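## Task

The rack front holds twelve drive blanks in three rows of four. Press each protruding blank fully home until it stops and latches, except the blank in the bottom row that is first counting from the right when facing the rack, which must stay as found. The rack is loose: it may tilt only a little (more fails the task) and must finish in its original place.

## Robot and tools

ROBOT. Two arms, left_arm and right_arm, each ending in a two-finger gripper. Calibrated base positions in the scene frame: left_arm (-0.004, +0.344, 0) m, quat_wxyz (+1.000, 0, 0, -0.003); right_arm (-0.004, -0.228, 0) m, quat_wxyz (+1.000, 0, 0, +0.025). A camera stand is fixed to the floor behind the arms. Joint ranges (rad), base to gripper: waist -2.618 to 3.054, shoulder 0.000 to 3.142, elbow 0.000 to 3.142 (straight at 2.901), wrist pitch -1.571 to 1.571, wrist yaw -1.571 to 1.571, wrist roll -2.094 to 2.094.

FRAME. Scene frame: origin at table-top height, halfway between the two nominal bases; +x points out across the table, +y toward left_arm, +z up. Image left/right does not match arm names. The fingers of a gripper point along its own +z and open/close along its own y. end_effector_position is the point between the pads, about 1 cm short of the fingertips. Reported hand positions and orientations may be wrong by up to a few cm, worse at long reach.

ROW LAYOUT (shared by execute_actions and move). One row = 14 numbers, each in [-1, 1], always both arms: left_arm dx, dy, dz, rx, ry, rz, opening, then right_arm dx, dy, dz, rx, ry, rz, opening. dx..rz are offsets, not poses: measured along scene axes from that arm's Hand target at the start of the action or move; 1.0 = 0.6 m for dx/dy/dz and 180 degrees for the rotation vector rx/ry/rz, turning about the Hand target position. A translation longer than 1.0 is shortened along its direction. Opening is absolute: +1 fully open (0.093 m), -1 closed. Sending six zeros re-commands the current Hand target; note that 0 for opening is itself a command (half open), so resend the current opening to leave fingers alone.

execute_actions: actions = list of actions; each action is a table of up to 15 rows, one row per 1/30 s step; if shorter, its last row is held to fill 15 steps. Every row counts from the action's start pose, not the previous row, and each new action starts from the updated Hand target, so repeating an offset moves further. cameras: list of names, ["all"], [] or null (null gives all images only for an empty actions list). An empty actions list returns status, images and the scene number.

move: target = one row, or up to 15 rows all counted from the same starting Hand targets. Straight-line paths, all arms finishing together, at least 0.5 s, cut off after 10 s. speed: top path speed in m/s, 0.002 to 2.9, default 0.25 (turns up to twice that in rad/s); one value or one per target. blend: corner rounding radius in m per target; 0 means stop at each. opening_speed: rate on the -1..+1 scale per second, at least 0.2. grip_force: newtons per pad, 10 to 50, persists until changed. blocking=false returns after about 0.5 s while motion continues. Paths do not avoid obstacles or the other arm. Result adds a move: line (done, off_target, moving, held, fault) and limits (paced = pose clipped, held = steps withheld).

wait: seconds 0 to 10; arms keep their last command. stop: brakes a running move. zoom_image: camera (cam_high, cam_low, cam_left_wrist, cam_right_wrist), region [x0, y0, x1, y1] in pixels from top-left, at most 504 wide and high, from the newest image of that camera. finished_scene: scene = the current scene number; ends it irreversibly and usually reports success.

RESULTS. end_effector_position (m) and end_effector_quat_wxyz in scene frame; Hand target = last commanded pose after clipping, the reference for the next offsets; Tool commands = current commands; grip_measured = gripper motor position on the -1..+1 scale (pads meet near -0.94; about +0.0208 per mm of gap); Joint positions end with the opening in m; joint torques (include gravity, offsets and noise; entries 1-3 wrap at ±28 N m); Joint velocities may say within noise. Images are 672x504 from cam_high, cam_low, cam_left_wrist, cam_right_wrist.

BEHAVIOUR. Commanded orientation is clipped to 40 degrees from the measured one each step. Friction and weight often leave the gripper short, low or tilted; check after each move and correct with an extra offset. Small moves may not happen or may go sideways. A blocked arm keeps pressing until commanded back past its current position; to release a push, do that. Faster moves strike harder, and a target set far beyond contact presses harder. Avoid paths near an arm's own base (shoulder posture can flip). MOTOR HOT appears at 75 °C; at 90 °C the arm folds and idles; stretched reach and sustained pushing heat motors.

AVOID. Tipping or shifting the loose rack (push gently, roughly straight along the blank's axis, preferably with slow speed and modest overshoot), touching the excluded blank, collisions between arms or grippers, hard hits on fixed or heavy objects, strain on wrist camera cables, and anything falling off the table.

Each tool is called after ">>>" as name([rows], argument=value, ...), one row to a line, values as JSON.

## Session

>>> execute_actions(actions=[])

Scene clock: 0.00 s.
left_arm: end_effector_position=(+0.3110, +0.2139, +0.4165) grip_measured=+1.000 end_effector_quat_wxyz=(+0.672, +0.009, +0.714, -0.196) | right_arm: end_effector_position=(+0.2664, -0.0217, +0.3250) grip_measured=+1.000 end_effector_quat_wxyz=(+0.642, -0.069, +0.708, +0.286)
Joint positions: left_arm=[-0.478 0.944 1.085 -0.16 -0.188 -0.276 0.093] | right_arm=[0.732 0.867 0.678 0.177 0.265 0.324 0.093]
Joint velocities: within noise
Joint torques (N m): no reading
Heat: left arm: 30 °C; right arm: 27 °C.
Hand target: left_arm +0.3086, +0.2153, +0.4281; +0.683, +0.006, +0.702, -0.201 | right_arm +0.2660, -0.0220, +0.3294; +0.645, -0.068, +0.705, +0.288
Tool commands: left_gripper/opening=+1.0 right_gripper/opening=+1.0

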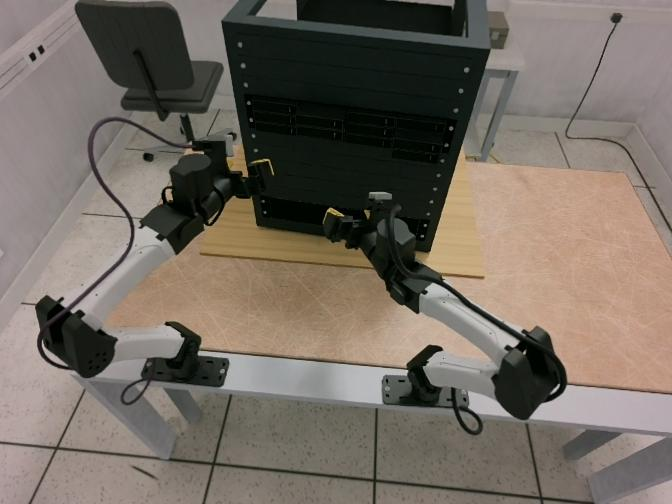

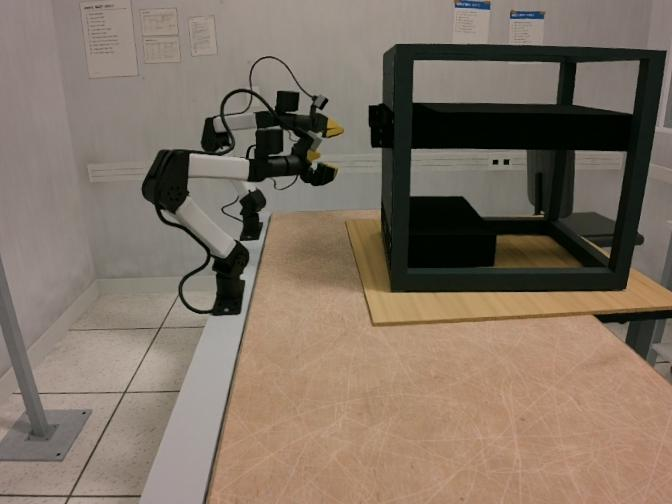

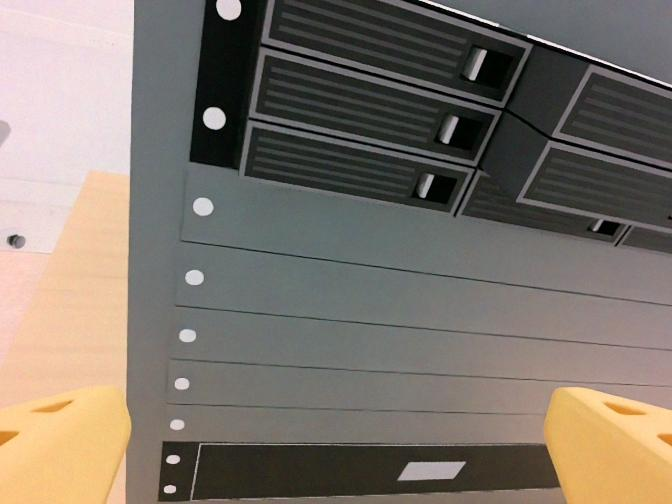

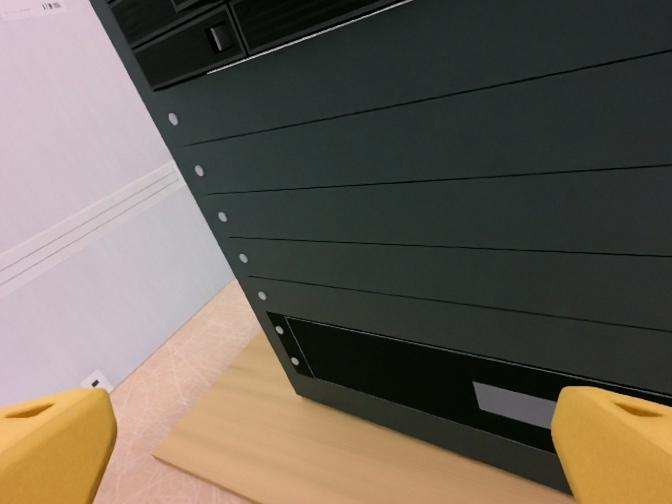

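>>> zoom_image(camera="cam_high", region=[220, 80, 480, 275])

>>> zoom_image(camera="cam_low", region=[300, 80, 460, 200])

Scaled by 1.938 from the camera's 672x504 image, which has a finer 960x720 frame.

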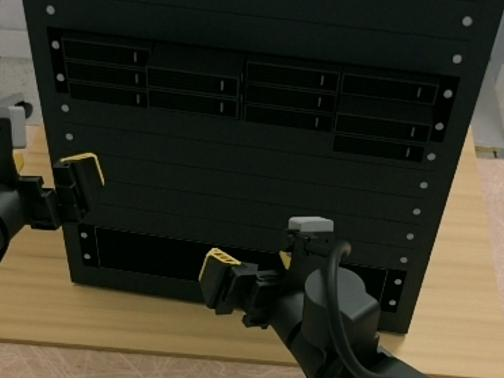

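Scaled by 3.150 from the camera's 672x504 image, which has a finer 960x720 frame.

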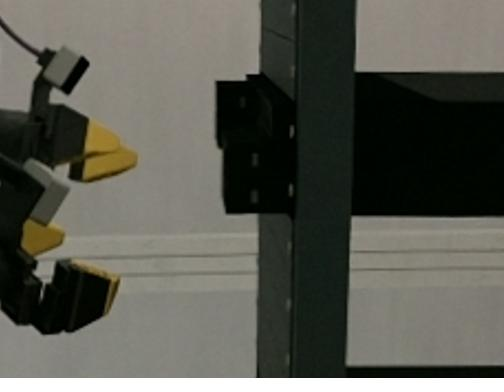

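>>> move(target=[-0.06,-0.06,0.12,0.0885,-0.009,0.094,-1,0,-0.16,0.28,-0.101,-0.027,-0.163,-1], cameras=["all"])

Scene clock: 22.83 s.
left_arm: end_effector_position=(+0.2742, +0.1768, +0.4908) grip_measured=-0.981 end_effector_quat_wxyz=(+0.703, +0.008, +0.711, +0.000) | right_arm: end_effector_position=(+0.2685, -0.1157, +0.4893) grip_measured=-0.982 end_effector_quat_wxyz=(+0.703, -0.004, +0.711, +0.002)
Joint positions: left_arm=[-0.979 1.156 1.501 -0.366 -0.975 -0.007 0] | right_arm=[0.767 1.01 1.433 -0.439 0.809 0.009 0]
Joint torques (N m): left_arm=[-0.32 -2.32 8.17 1.8 -0.18 0.11] | right_arm=[0.84 -1.33 8.46 2.22 0.11 -0.19]
Heat: left arm: 33 °C; right arm: 32 °C.
Hand target: left_arm +0.2726, +0.1794, +0.5001; +0.708, +0.001, +0.707, +0.000 | right_arm +0.2660, -0.1179, +0.4974; +0.706, +0.000, +0.708, +0.000
Off the commanded pose: left_arm 0.010 m, 1 deg | right_arm 0.009 m, 1 deg.
move: done

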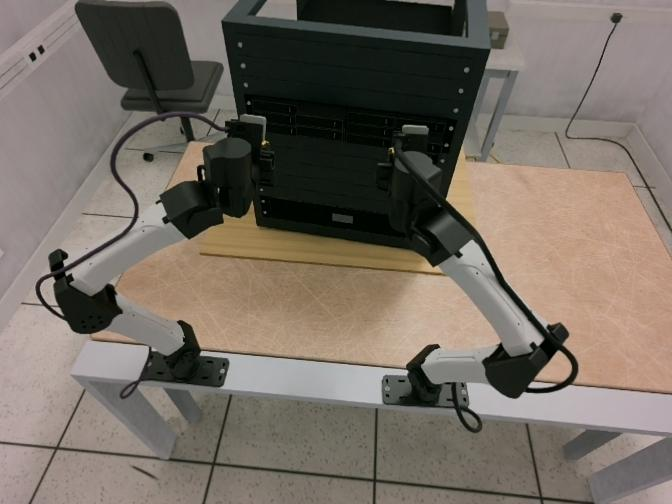

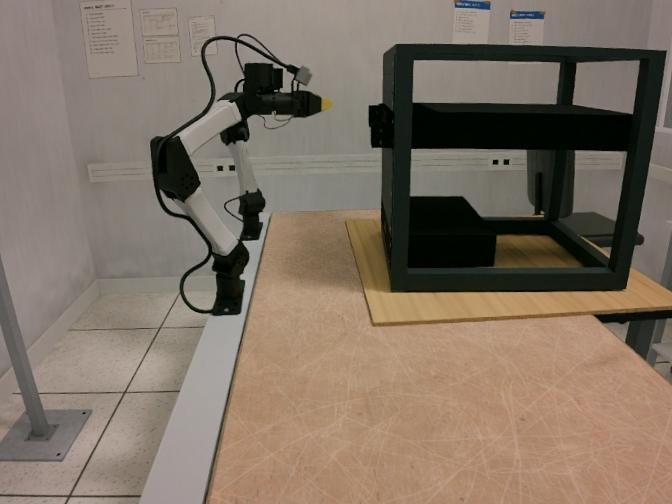

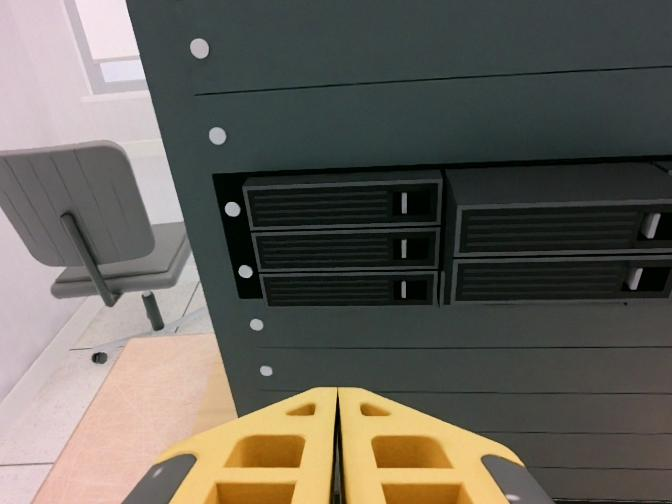

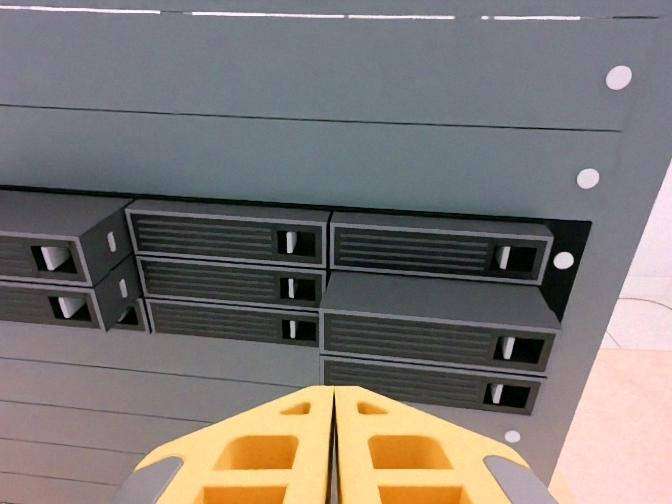

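>>> move(target=[0.083,-0.183,-0.06,0,0,0,-1,0.083,-0.087,-0.1,0,0,0,-1], cameras=["all"])

>>> zoom_image(camera="cam_low", region=[300, 80, 460, 200])

Scene clock: 47.07 s.
left_arm: end_effector_position=(+0.3238, +0.0665, +0.4458) grip_measured=-0.981 end_effector_quat_wxyz=(+0.695, +0.023, +0.719, +0.014) | right_arm: end_effector_position=(+0.3160, -0.1706, +0.4368) grip_measured=-0.982 end_effector_quat_wxyz=(+0.701, +0.005, +0.713, -0.004)
Joint positions: left_arm=[-1.04 1.513 1.594 -0.149 -1.034 -0.007 0] | right_arm=[0.325 0.94 1.17 -0.248 0.388 0.007 0]
Joint torques (N m): left_arm=[-0.14 -6.87 8.88 2.14 -0.21 0.09] | right_arm=[-0.75 -2.76 5.71 2.82 -0.29 -0.2]
Heat: left arm: 35 °C; right arm: 33 °C.
Hand target: left_arm +0.3224, +0.0695, +0.4642; +0.708, +0.001, +0.707, +0.000 | right_arm +0.3158, -0.1702, +0.4374; +0.706, +0.000, +0.708, +0.000
Off the commanded pose: left_arm 0.019 m, 4 deg | right_arm 0.001 m, 1 deg.
move: off_target (left_arm)

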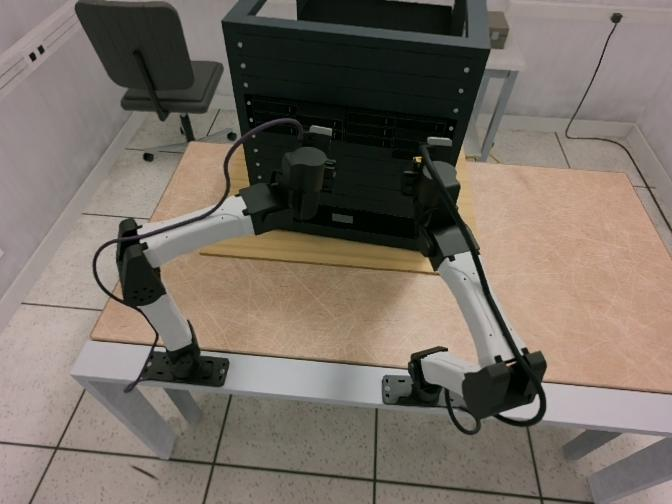

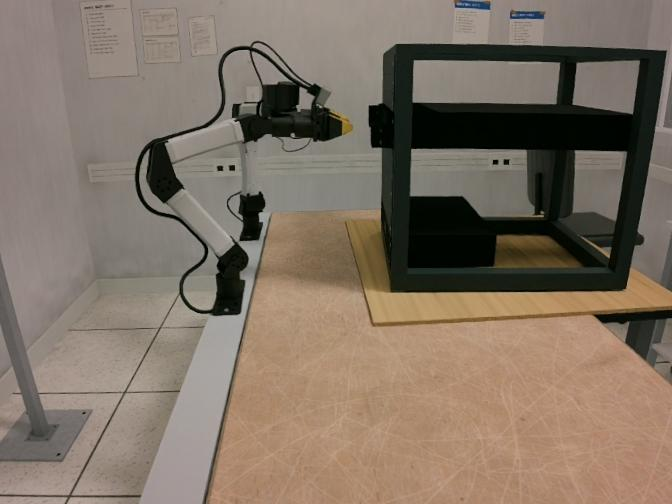

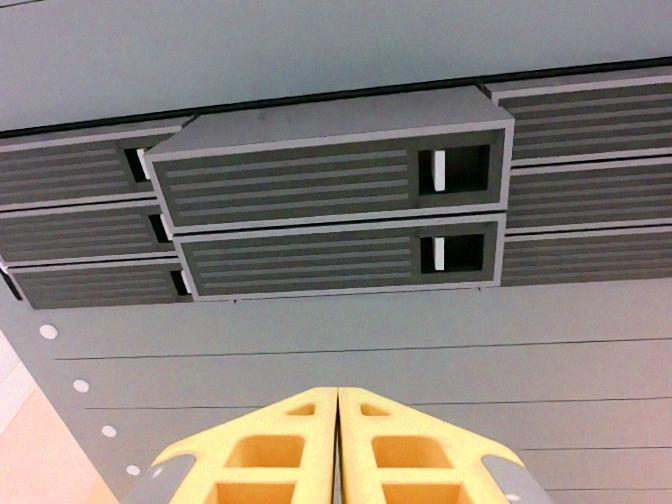

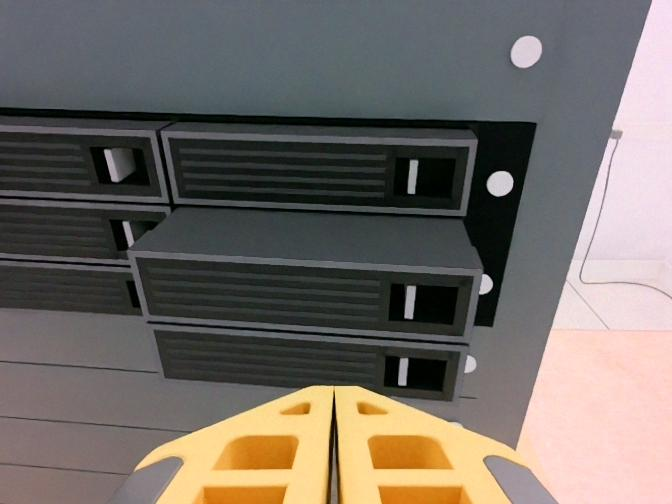

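Scaled by 3.150 from the camera's 672x504 image, which has a finer 960x720 frame.

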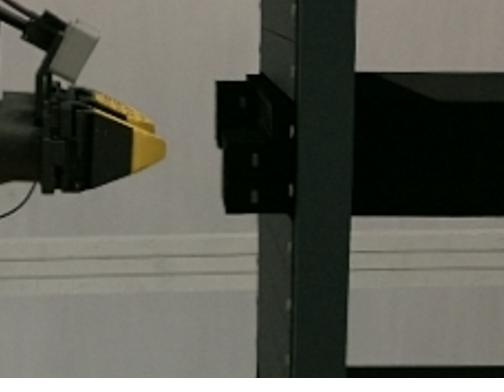

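>>> move(target=[0.035,-0.003,0.02,0,0,0,-1,0.04,0.014,-0.003,0,0,0,-1], speed=0.1, cameras=["all"])

>>> zoom_image(camera="cam_low", region=[300, 80, 460, 200])

Scene clock: 59.33 s.
left_arm: end_effector_position=(+0.3425, +0.0673, +0.4665) grip_measured=-0.981 end_effector_quat_wxyz=(+0.703, +0.005, +0.711, +0.006) | right_arm: end_effector_position=(+0.3386, -0.1623, +0.4282) grip_measured=-0.982 end_effector_quat_wxyz=(+0.698, +0.003, +0.717, -0.005)
Joint positions: left_arm=[-0.993 1.572 1.708 -0.159 -1.001 -0.004 0] | right_arm=[0.321 1.014 1.17 -0.185 0.383 0.007 0]
Joint torques (N m): left_arm=[0.34 -6.64 8.84 1.81 0.02 0.09] | right_arm=[-0.77 -2.62 7.62 2.83 -0.31 -0.19]
Heat: left arm: 36 °C; right arm: 35 °C.
Hand target: left_arm +0.3434, +0.0677, +0.4762; +0.708, +0.000, +0.707, +0.000 | right_arm +0.3399, -0.1618, +0.4356; +0.706, +0.000, +0.708, +0.000
Off the commanded pose: left_arm 0.010 m, 1 deg | right_arm 0.007 m, 2 deg.
move: done

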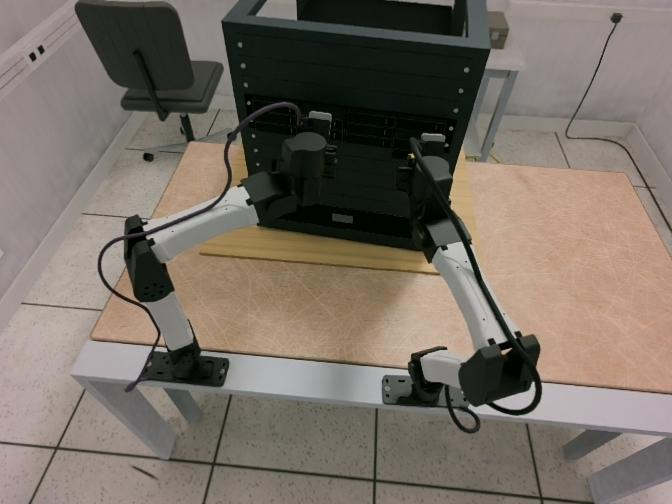

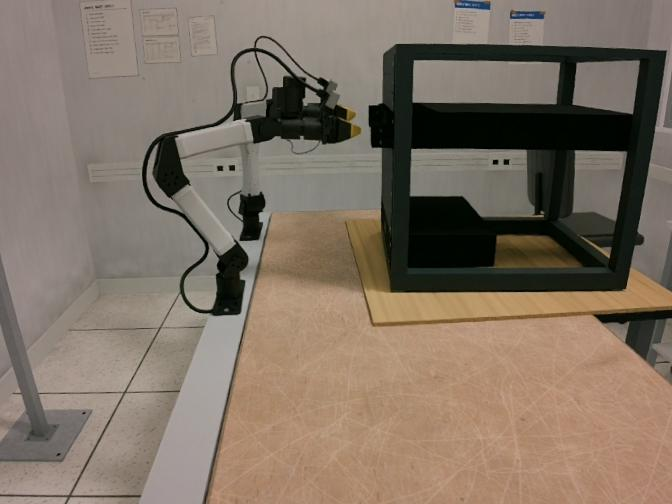

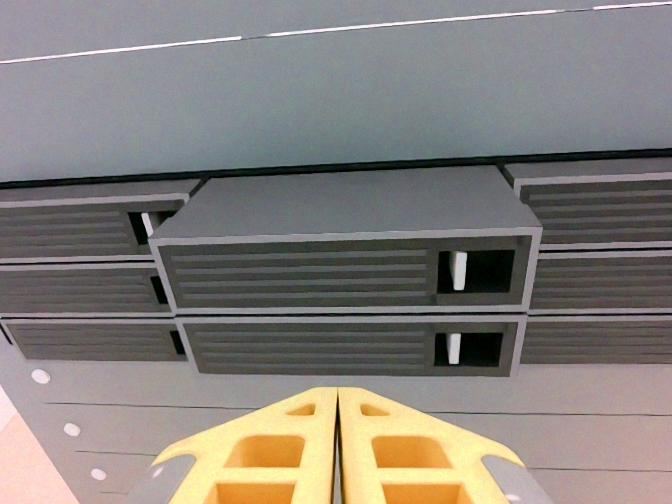

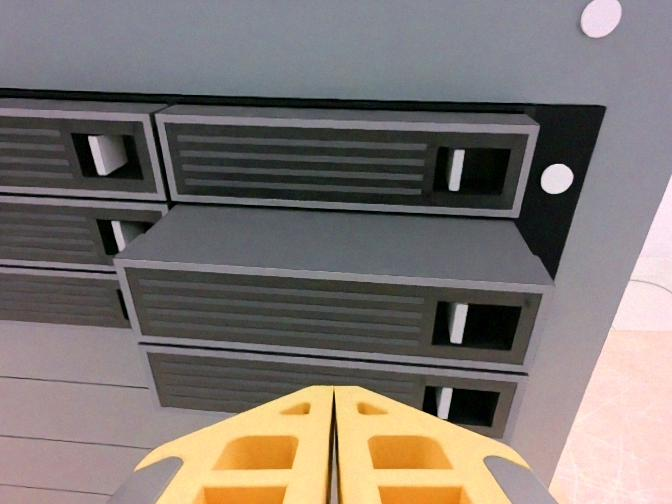

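Scaled by 3.150 from the camera's 672x504 image, which has a finer 960x720 frame.

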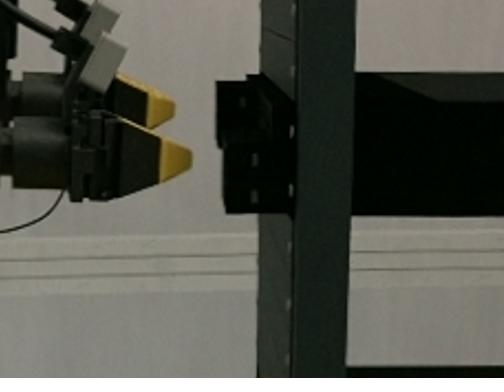

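>>> move(target=[0.05,0,0.017,0,0,0,-1,0.06,0,0.004,0,0,0,-1], speed=0.06, cameras=["all"])

>>> zoom_image(camera="cam_low", region=[300, 80, 460, 200])

Scene clock: 70.20 s.
left_arm: end_effector_position=(+0.3725, +0.0671, +0.4769) grip_measured=-0.981 end_effector_quat_wxyz=(+0.702, +0.005, +0.712, +0.006) | right_arm: end_effector_position=(+0.3741, -0.1626, +0.4175) grip_measured=-0.982 end_effector_quat_wxyz=(+0.688, +0.001, +0.726, -0.009)
Joint positions: left_arm=[-0.92 1.656 1.842 -0.208 -0.929 -0.003 0] | right_arm=[0.264 1.13 1.206 -0.133 0.329 0.007 0]
Joint torques (N m): left_arm=[0.39 -7.32 8.76 1.85 0.02 0.08] | right_arm=[-0.76 -3.43 10.15 2.91 -0.32 -0.2]
Heat: left arm: 37 °C; right arm: 38 °C.
Hand target: left_arm +0.3734, +0.0676, +0.4863; +0.708, +0.001, +0.707, +0.000 | right_arm +0.3758, -0.1618, +0.4380; +0.706, +0.000, +0.708, -0.001
Off the commanded pose: left_arm 0.010 m, 1 deg | right_arm 0.021 m, 3 deg.
move: off_target (right_arm)

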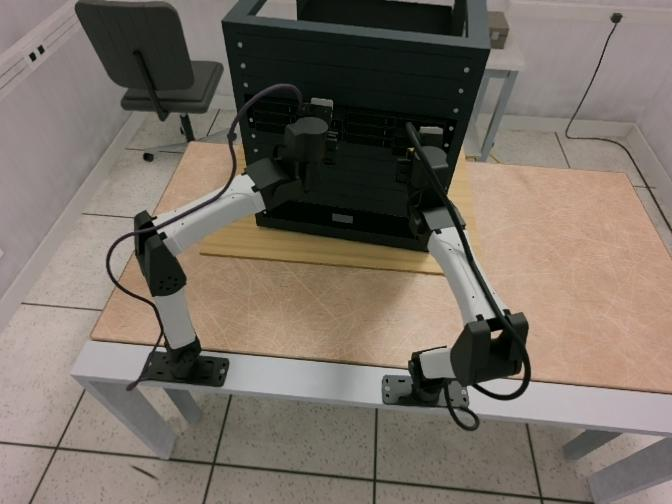

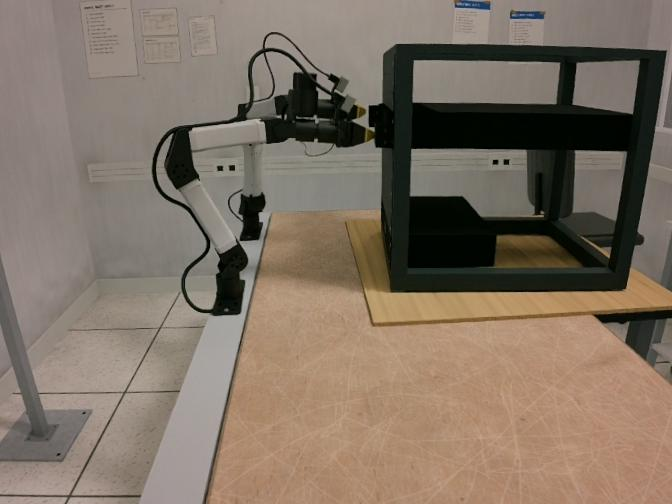

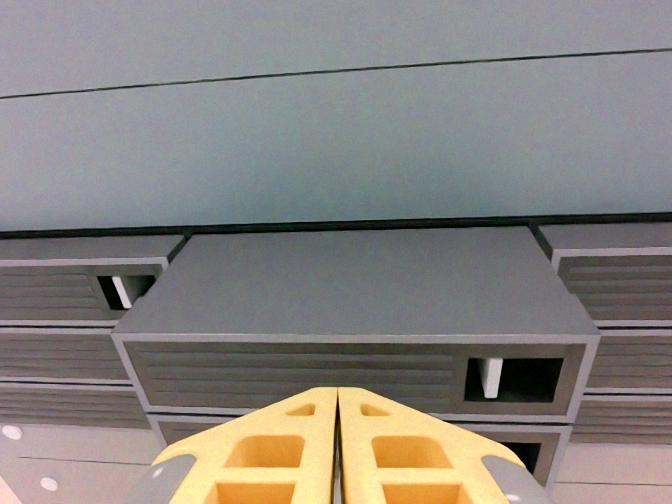

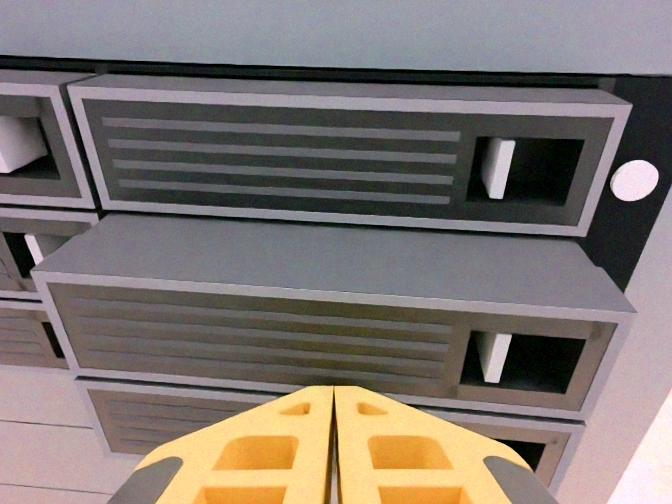

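Scaled by 3.150 from the camera's 672x504 image, which has a finer 960x720 frame.

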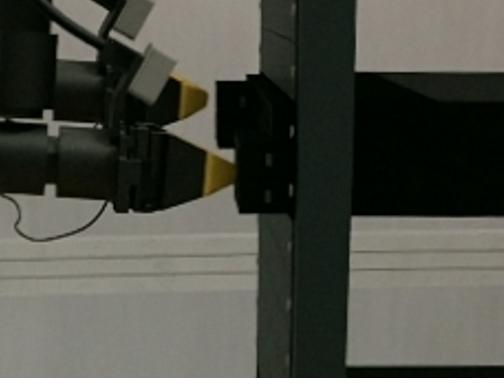

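>>> zoom_image(camera="cam_low", region=[355, 95, 405, 155])

>>> zoom_image(camera="cam_right_wrist", region=[220, 250, 672, 504])

Scaled by 8.400 from the camera's 672x504 image, which has a finer 960x720 frame.

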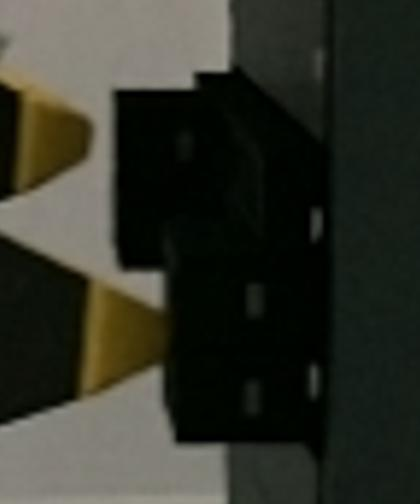

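Scaled by 1.115 from the camera's 672x504 image, which has a finer 960x720 frame.

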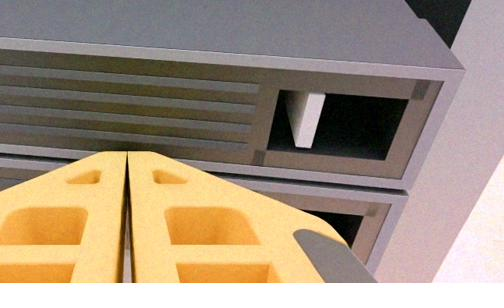

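>>> move(target=[0,0,0.014,0,0,0,-1,-0.05,0,0.01,0,0,0,-1], speed=0.1, cameras=["cam_low","cam_right_wrist"])

>>> zoom_image(camera="cam_low", region=[340, 90, 410, 160])

Scene clock: 89.47 s.
left_arm: end_effector_position=(+0.3726, +0.0669, +0.4859) grip_measured=-0.981 end_effector_quat_wxyz=(+0.703, +0.005, +0.712, +0.005) | right_arm: end_effector_position=(+0.3496, -0.1614, +0.4342) grip_measured=-0.982 end_effector_quat_wxyz=(+0.700, -0.002, +0.714, +0.001)
Joint positions: left_arm=[-0.92 1.673 1.9 -0.248 -0.928 -0.003 0] | right_arm=[0.292 1.055 1.206 -0.173 0.337 0.007 0]
Joint torques (N m): left_arm=[0.36 -7.38 8.57 1.85 0.02 0.08] | right_arm=[0.87 -3.7 8.73 2.52 0.08 -0.18]
Heat: left arm: 38 °C; right arm: 38 °C.
Hand target: left_arm +0.3734, +0.0677, +0.4948; +0.708, +0.000, +0.707, +0.000 | right_arm +0.3458, -0.1618, +0.4441; +0.706, +0.000, +0.708, +0.000
Off the commanded pose: left_arm 0.009 m, 1 deg | right_arm 0.011 m, 1 deg.
move: off_target (right_arm)
Images, in order (width x height): cam_low 672x504, cam_right_wrist 672x504.

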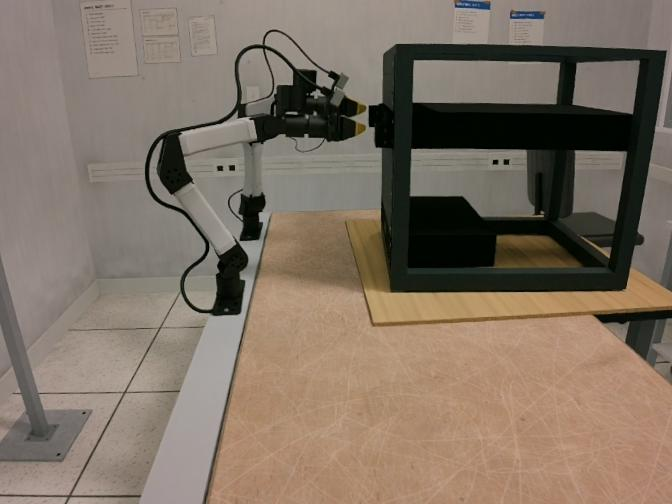

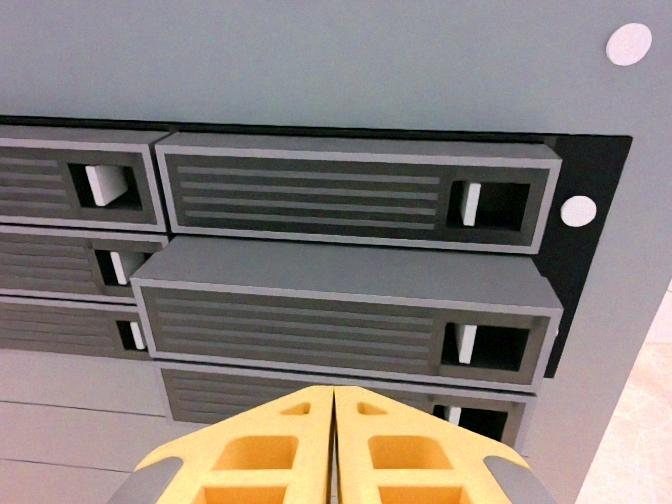

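Scaled by 7.200 from the camera's 672x504 image, which has a finer 960x720 frame.

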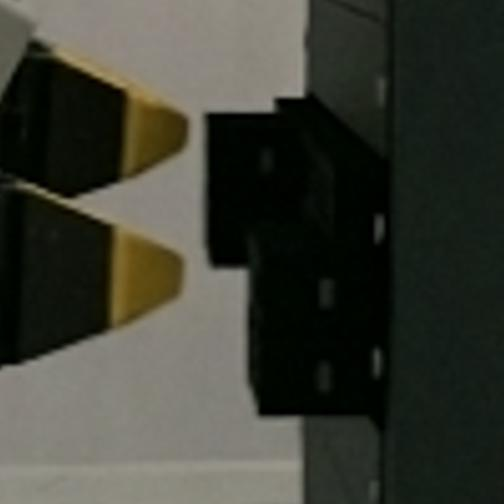

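>>> move(target=[0,0,-0.005,0,0,0,-1,0.023,0,0.002,0,0,0,-1], speed=0.06, cameras=["cam_low"])

>>> zoom_image(camera="cam_low", region=[340, 90, 410, 160])

Scene clock: 100.07 s.
left_arm: end_effector_position=(+0.3726, +0.0669, +0.4859) grip_measured=-0.981 end_effector_quat_wxyz=(+0.702, +0.005, +0.712, +0.005) | right_arm: end_effector_position=(+0.3591, -0.1598, +0.4277) grip_measured=-0.982 end_effector_quat_wxyz=(+0.692, -0.003, +0.722, -0.003)
Joint positions: left_arm=[-0.92 1.673 1.9 -0.248 -0.928 -0.003 0] | right_arm=[0.287 1.088 1.217 -0.174 0.337 0.007 0]
Joint torques (N m): left_arm=[0.36 -7.86 6.94 1.98 0.02 0.07] | right_arm=[-0.7 -3.06 9.87 2.78 -0.17 -0.18]
Heat: left arm: 37 °C; right arm: 38 °C.
Hand target: left_arm +0.3734, +0.0677, +0.4918; +0.708, +0.001, +0.707, +0.000 | right_arm +0.3597, -0.1617, +0.4451; +0.706, +0.000, +0.708, +0.000
Off the commanded pose: left_arm 0.006 m, 1 deg | right_arm 0.018 m, 2 deg.
move: off_target (right_arm)
Images, in order (width x height): cam_low 672x504.

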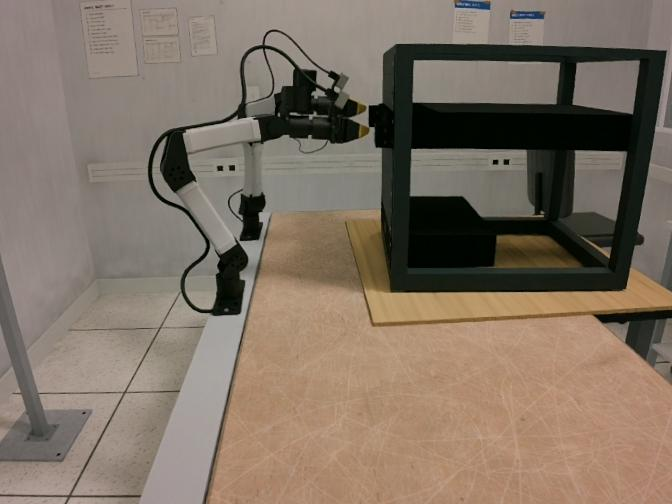

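Scaled by 7.200 from the camera's 672x504 image, which has a finer 960x720 frame.

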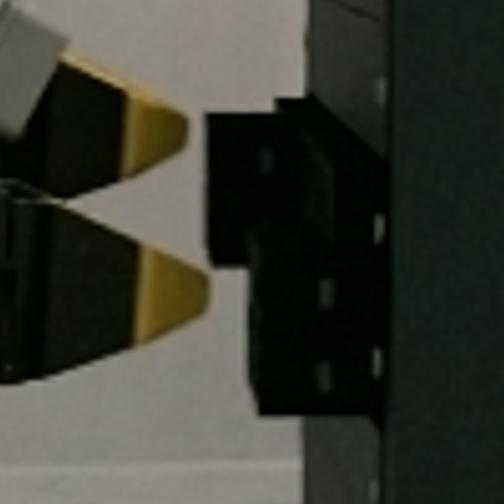

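>>> move(target=[0.035,0,-0.004,0,0,0,-1,0.05,0.0,0.018,0,-0.01,0,-1], speed=0.04, cameras=["all"])

>>> zoom_image(camera="cam_low", region=[340, 90, 410, 160])

Scene clock: 109.23 s.
left_arm: end_effector_position=(+0.3926, +0.0670, +0.4770) grip_measured=-0.981 end_effector_quat_wxyz=(+0.698, +0.010, +0.716, +0.010) | right_arm: end_effector_position=(+0.3882, -0.1621, +0.4374) grip_measured=-0.982 end_effector_quat_wxyz=(+0.701, +0.002, +0.713, -0.007)
Joint positions: left_arm=[-0.876 1.713 1.921 -0.248 -0.884 -0.003 0] | right_arm=[0.246 1.19 1.285 -0.113 0.309 -0.002 0]
Joint torques (N m): left_arm=[0.53 -7.71 8.73 2.06 0.03 0.07] | right_arm=[-0.73 -3.86 9.99 2.85 -0.29 -0.21]
Heat: left arm: 37 °C; right arm: 38 °C.
Hand target: left_arm +0.3944, +0.0676, +0.4892; +0.707, +0.001, +0.707, +0.000 | right_arm +0.3896, -0.1618, +0.4560; +0.717, +0.000, +0.697, -0.001
Off the commanded pose: left_arm 0.013 m, 2 deg | right_arm 0.019 m, 3 deg.
move: off_target (left_arm, right_arm)

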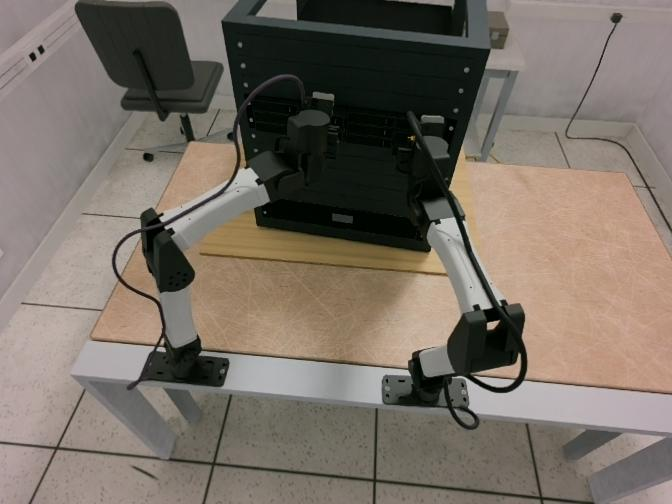

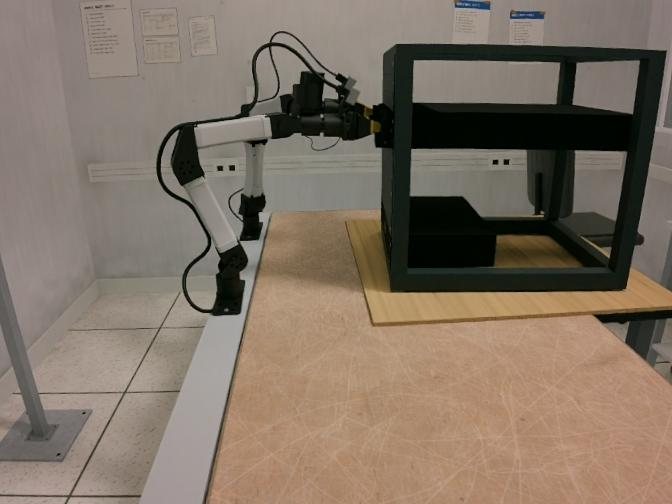

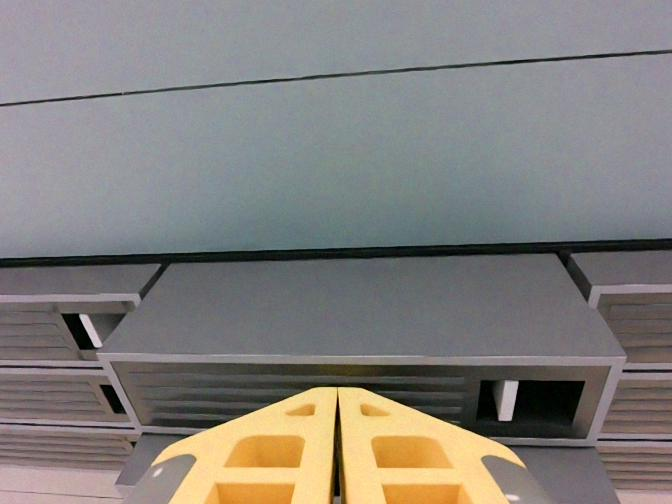

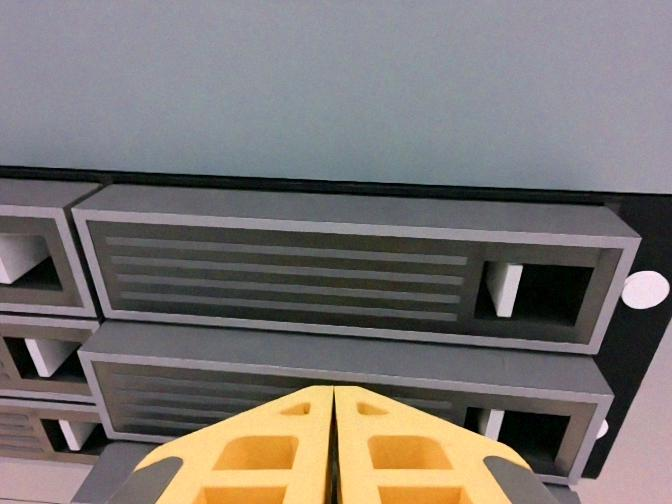

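Scaled by 7.200 from the camera's 672x504 image, which has a finer 960x720 frame.

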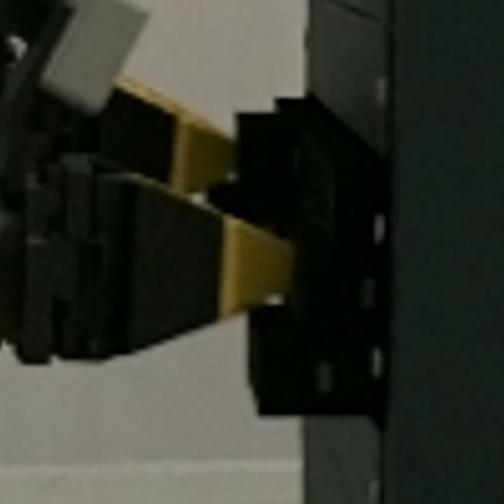

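>>> move(target=[0.035,0,0.006,0,0,0,-1,0.03,0.0,0.004,0,0,0,-1], speed=0.04, cameras=["all"])

>>> zoom_image(camera="cam_low", region=[340, 90, 410, 160])

Scene clock: 117.03 s.
left_arm: end_effector_position=(+0.4131, +0.0662, +0.4828) grip_measured=-0.981 end_effector_quat_wxyz=(+0.700, +0.007, +0.714, +0.006) | right_arm: end_effector_position=(+0.3992, -0.1630, +0.4392) grip_measured=-0.982 end_effector_quat_wxyz=(+0.697, +0.002, +0.717, -0.010)
Joint positions: left_arm=[-0.834 1.779 2.019 -0.269 -0.841 -0.003 0] | right_arm=[0.232 1.233 1.329 -0.124 0.299 -0.002 0]
Joint torques (N m): left_arm=[0.69 -8.18 8.75 1.98 0.04 0.07] | right_arm=[-1.29 -2.5 10.35 3.15 -0.42 -0.2]
Heat: left arm: 37 °C; right arm: 39 °C.
Hand target: left_arm +0.4154, +0.0678, +0.4930; +0.708, +0.000, +0.707, +0.000 | right_arm +0.4077, -0.1618, +0.4583; +0.717, +0.000, +0.697, -0.001
Off the commanded pose: left_arm 0.010 m, 2 deg | right_arm 0.021 m, 3 deg.
move: off_target (right_arm)

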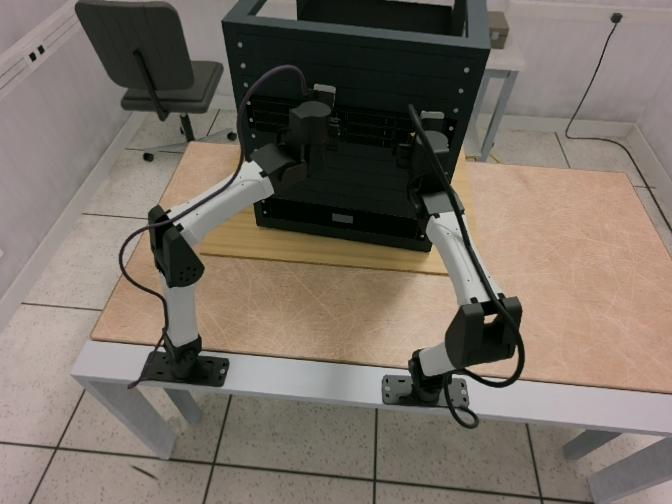

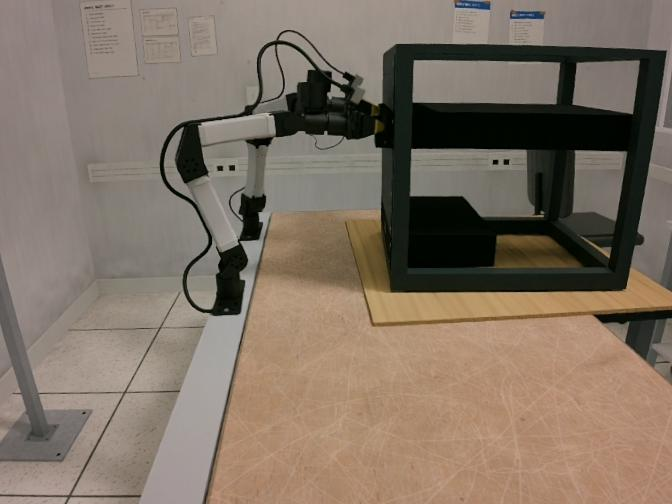

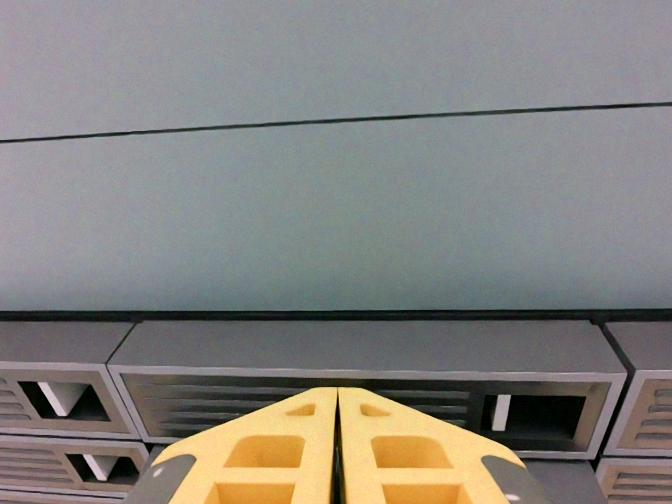

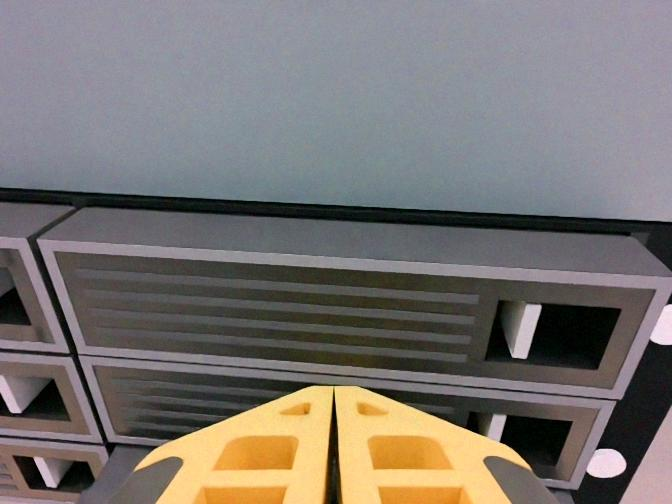

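Scaled by 7.200 from the camera's 672x504 image, which has a finer 960x720 frame.

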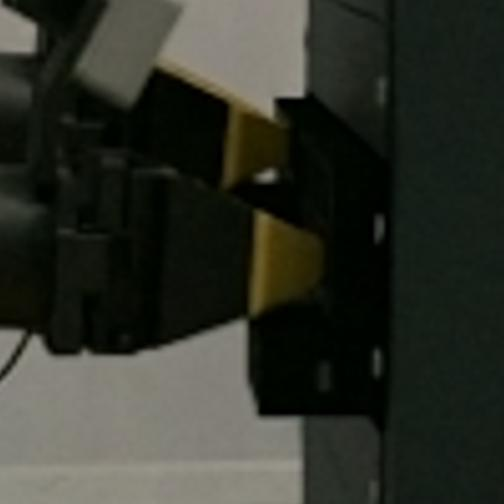

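>>> move(target=[0.025,0,0.002,0,0,0,-1,0.022,0.0,0.002,0,0,0,-1], speed=0.04, cameras=["cam_left_wrist","cam_right_wrist","cam_low"])

>>> zoom_image(camera="cam_low", region=[340, 90, 410, 160])

Scene clock: 125.43 s.
left_arm: end_effector_position=(+0.4160, +0.0650, +0.4829) grip_measured=-0.981 end_effector_quat_wxyz=(+0.693, +0.016, +0.721, +0.013) | right_arm: end_effector_position=(+0.4011, -0.1627, +0.4382) grip_measured=-0.982 end_effector_quat_wxyz=(+0.688, -0.002, +0.725, -0.010)
Joint positions: left_arm=[-0.829 1.804 2.076 -0.331 -0.831 -0.003 0] | right_arm=[0.227 1.247 1.36 -0.168 0.288 -0.002 0]
Joint torques (N m): left_arm=[2.69 -6.74 8.57 2.48 0.22 0.09] | right_arm=[-1.99 -0.16 10.26 3.79 -0.43 -0.2]
Heat: left arm: 37 °C; right arm: 42 °C.
Hand target: left_arm +0.4304, +0.0677, +0.4941; +0.708, +0.000, +0.707, +0.000 | right_arm +0.4208, -0.1618, +0.4596; +0.717, +0.000, +0.697, +0.000
Off the commanded pose: left_arm 0.019 m, 3 deg | right_arm 0.029 m, 5 deg.
move: off_target (left_arm, right_arm)
Images, in order (width x height): cam_low 672x504, cam_left_wrist 672x504, cam_right_wrist 672x504.

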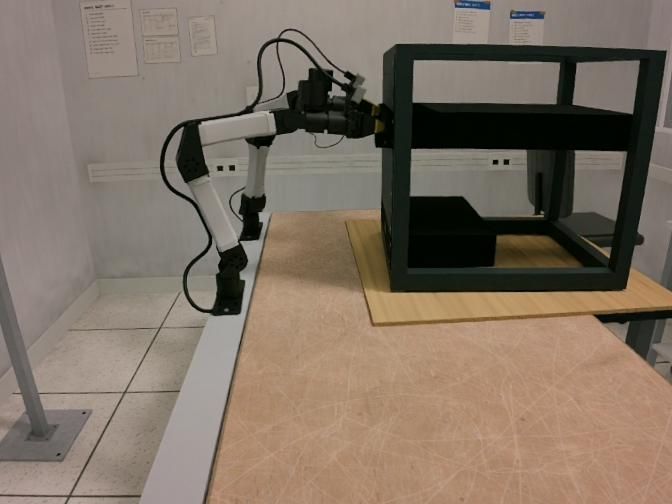

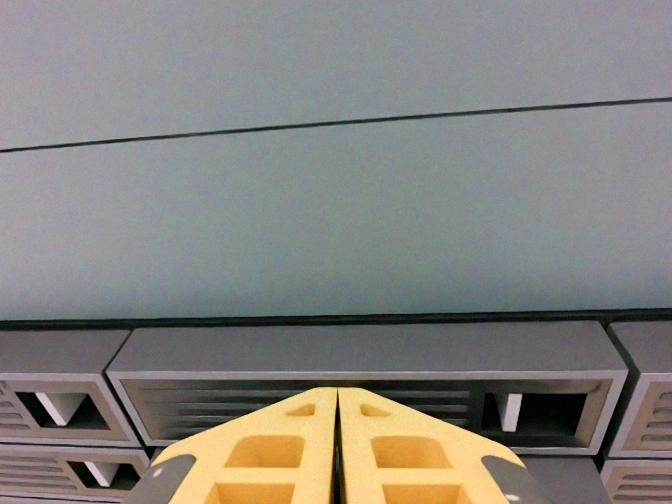

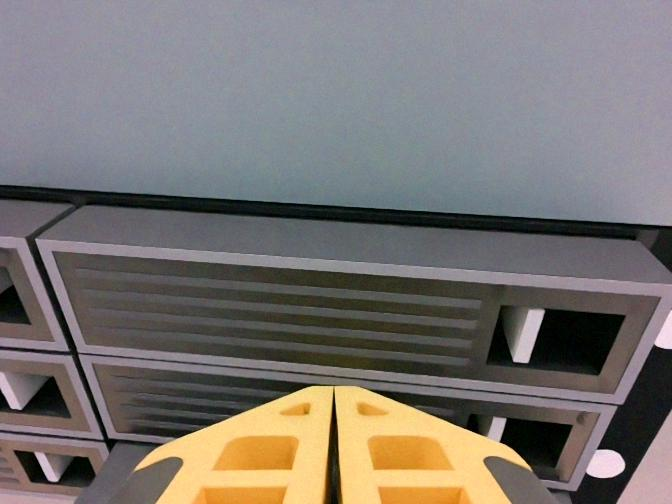

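Scaled by 7.200 from the camera's 672x504 image, which has a finer 960x720 frame.

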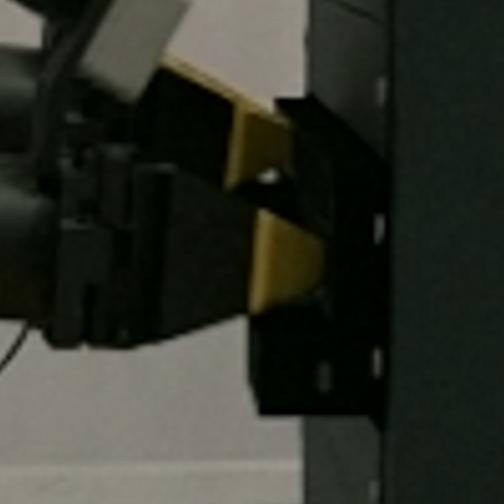

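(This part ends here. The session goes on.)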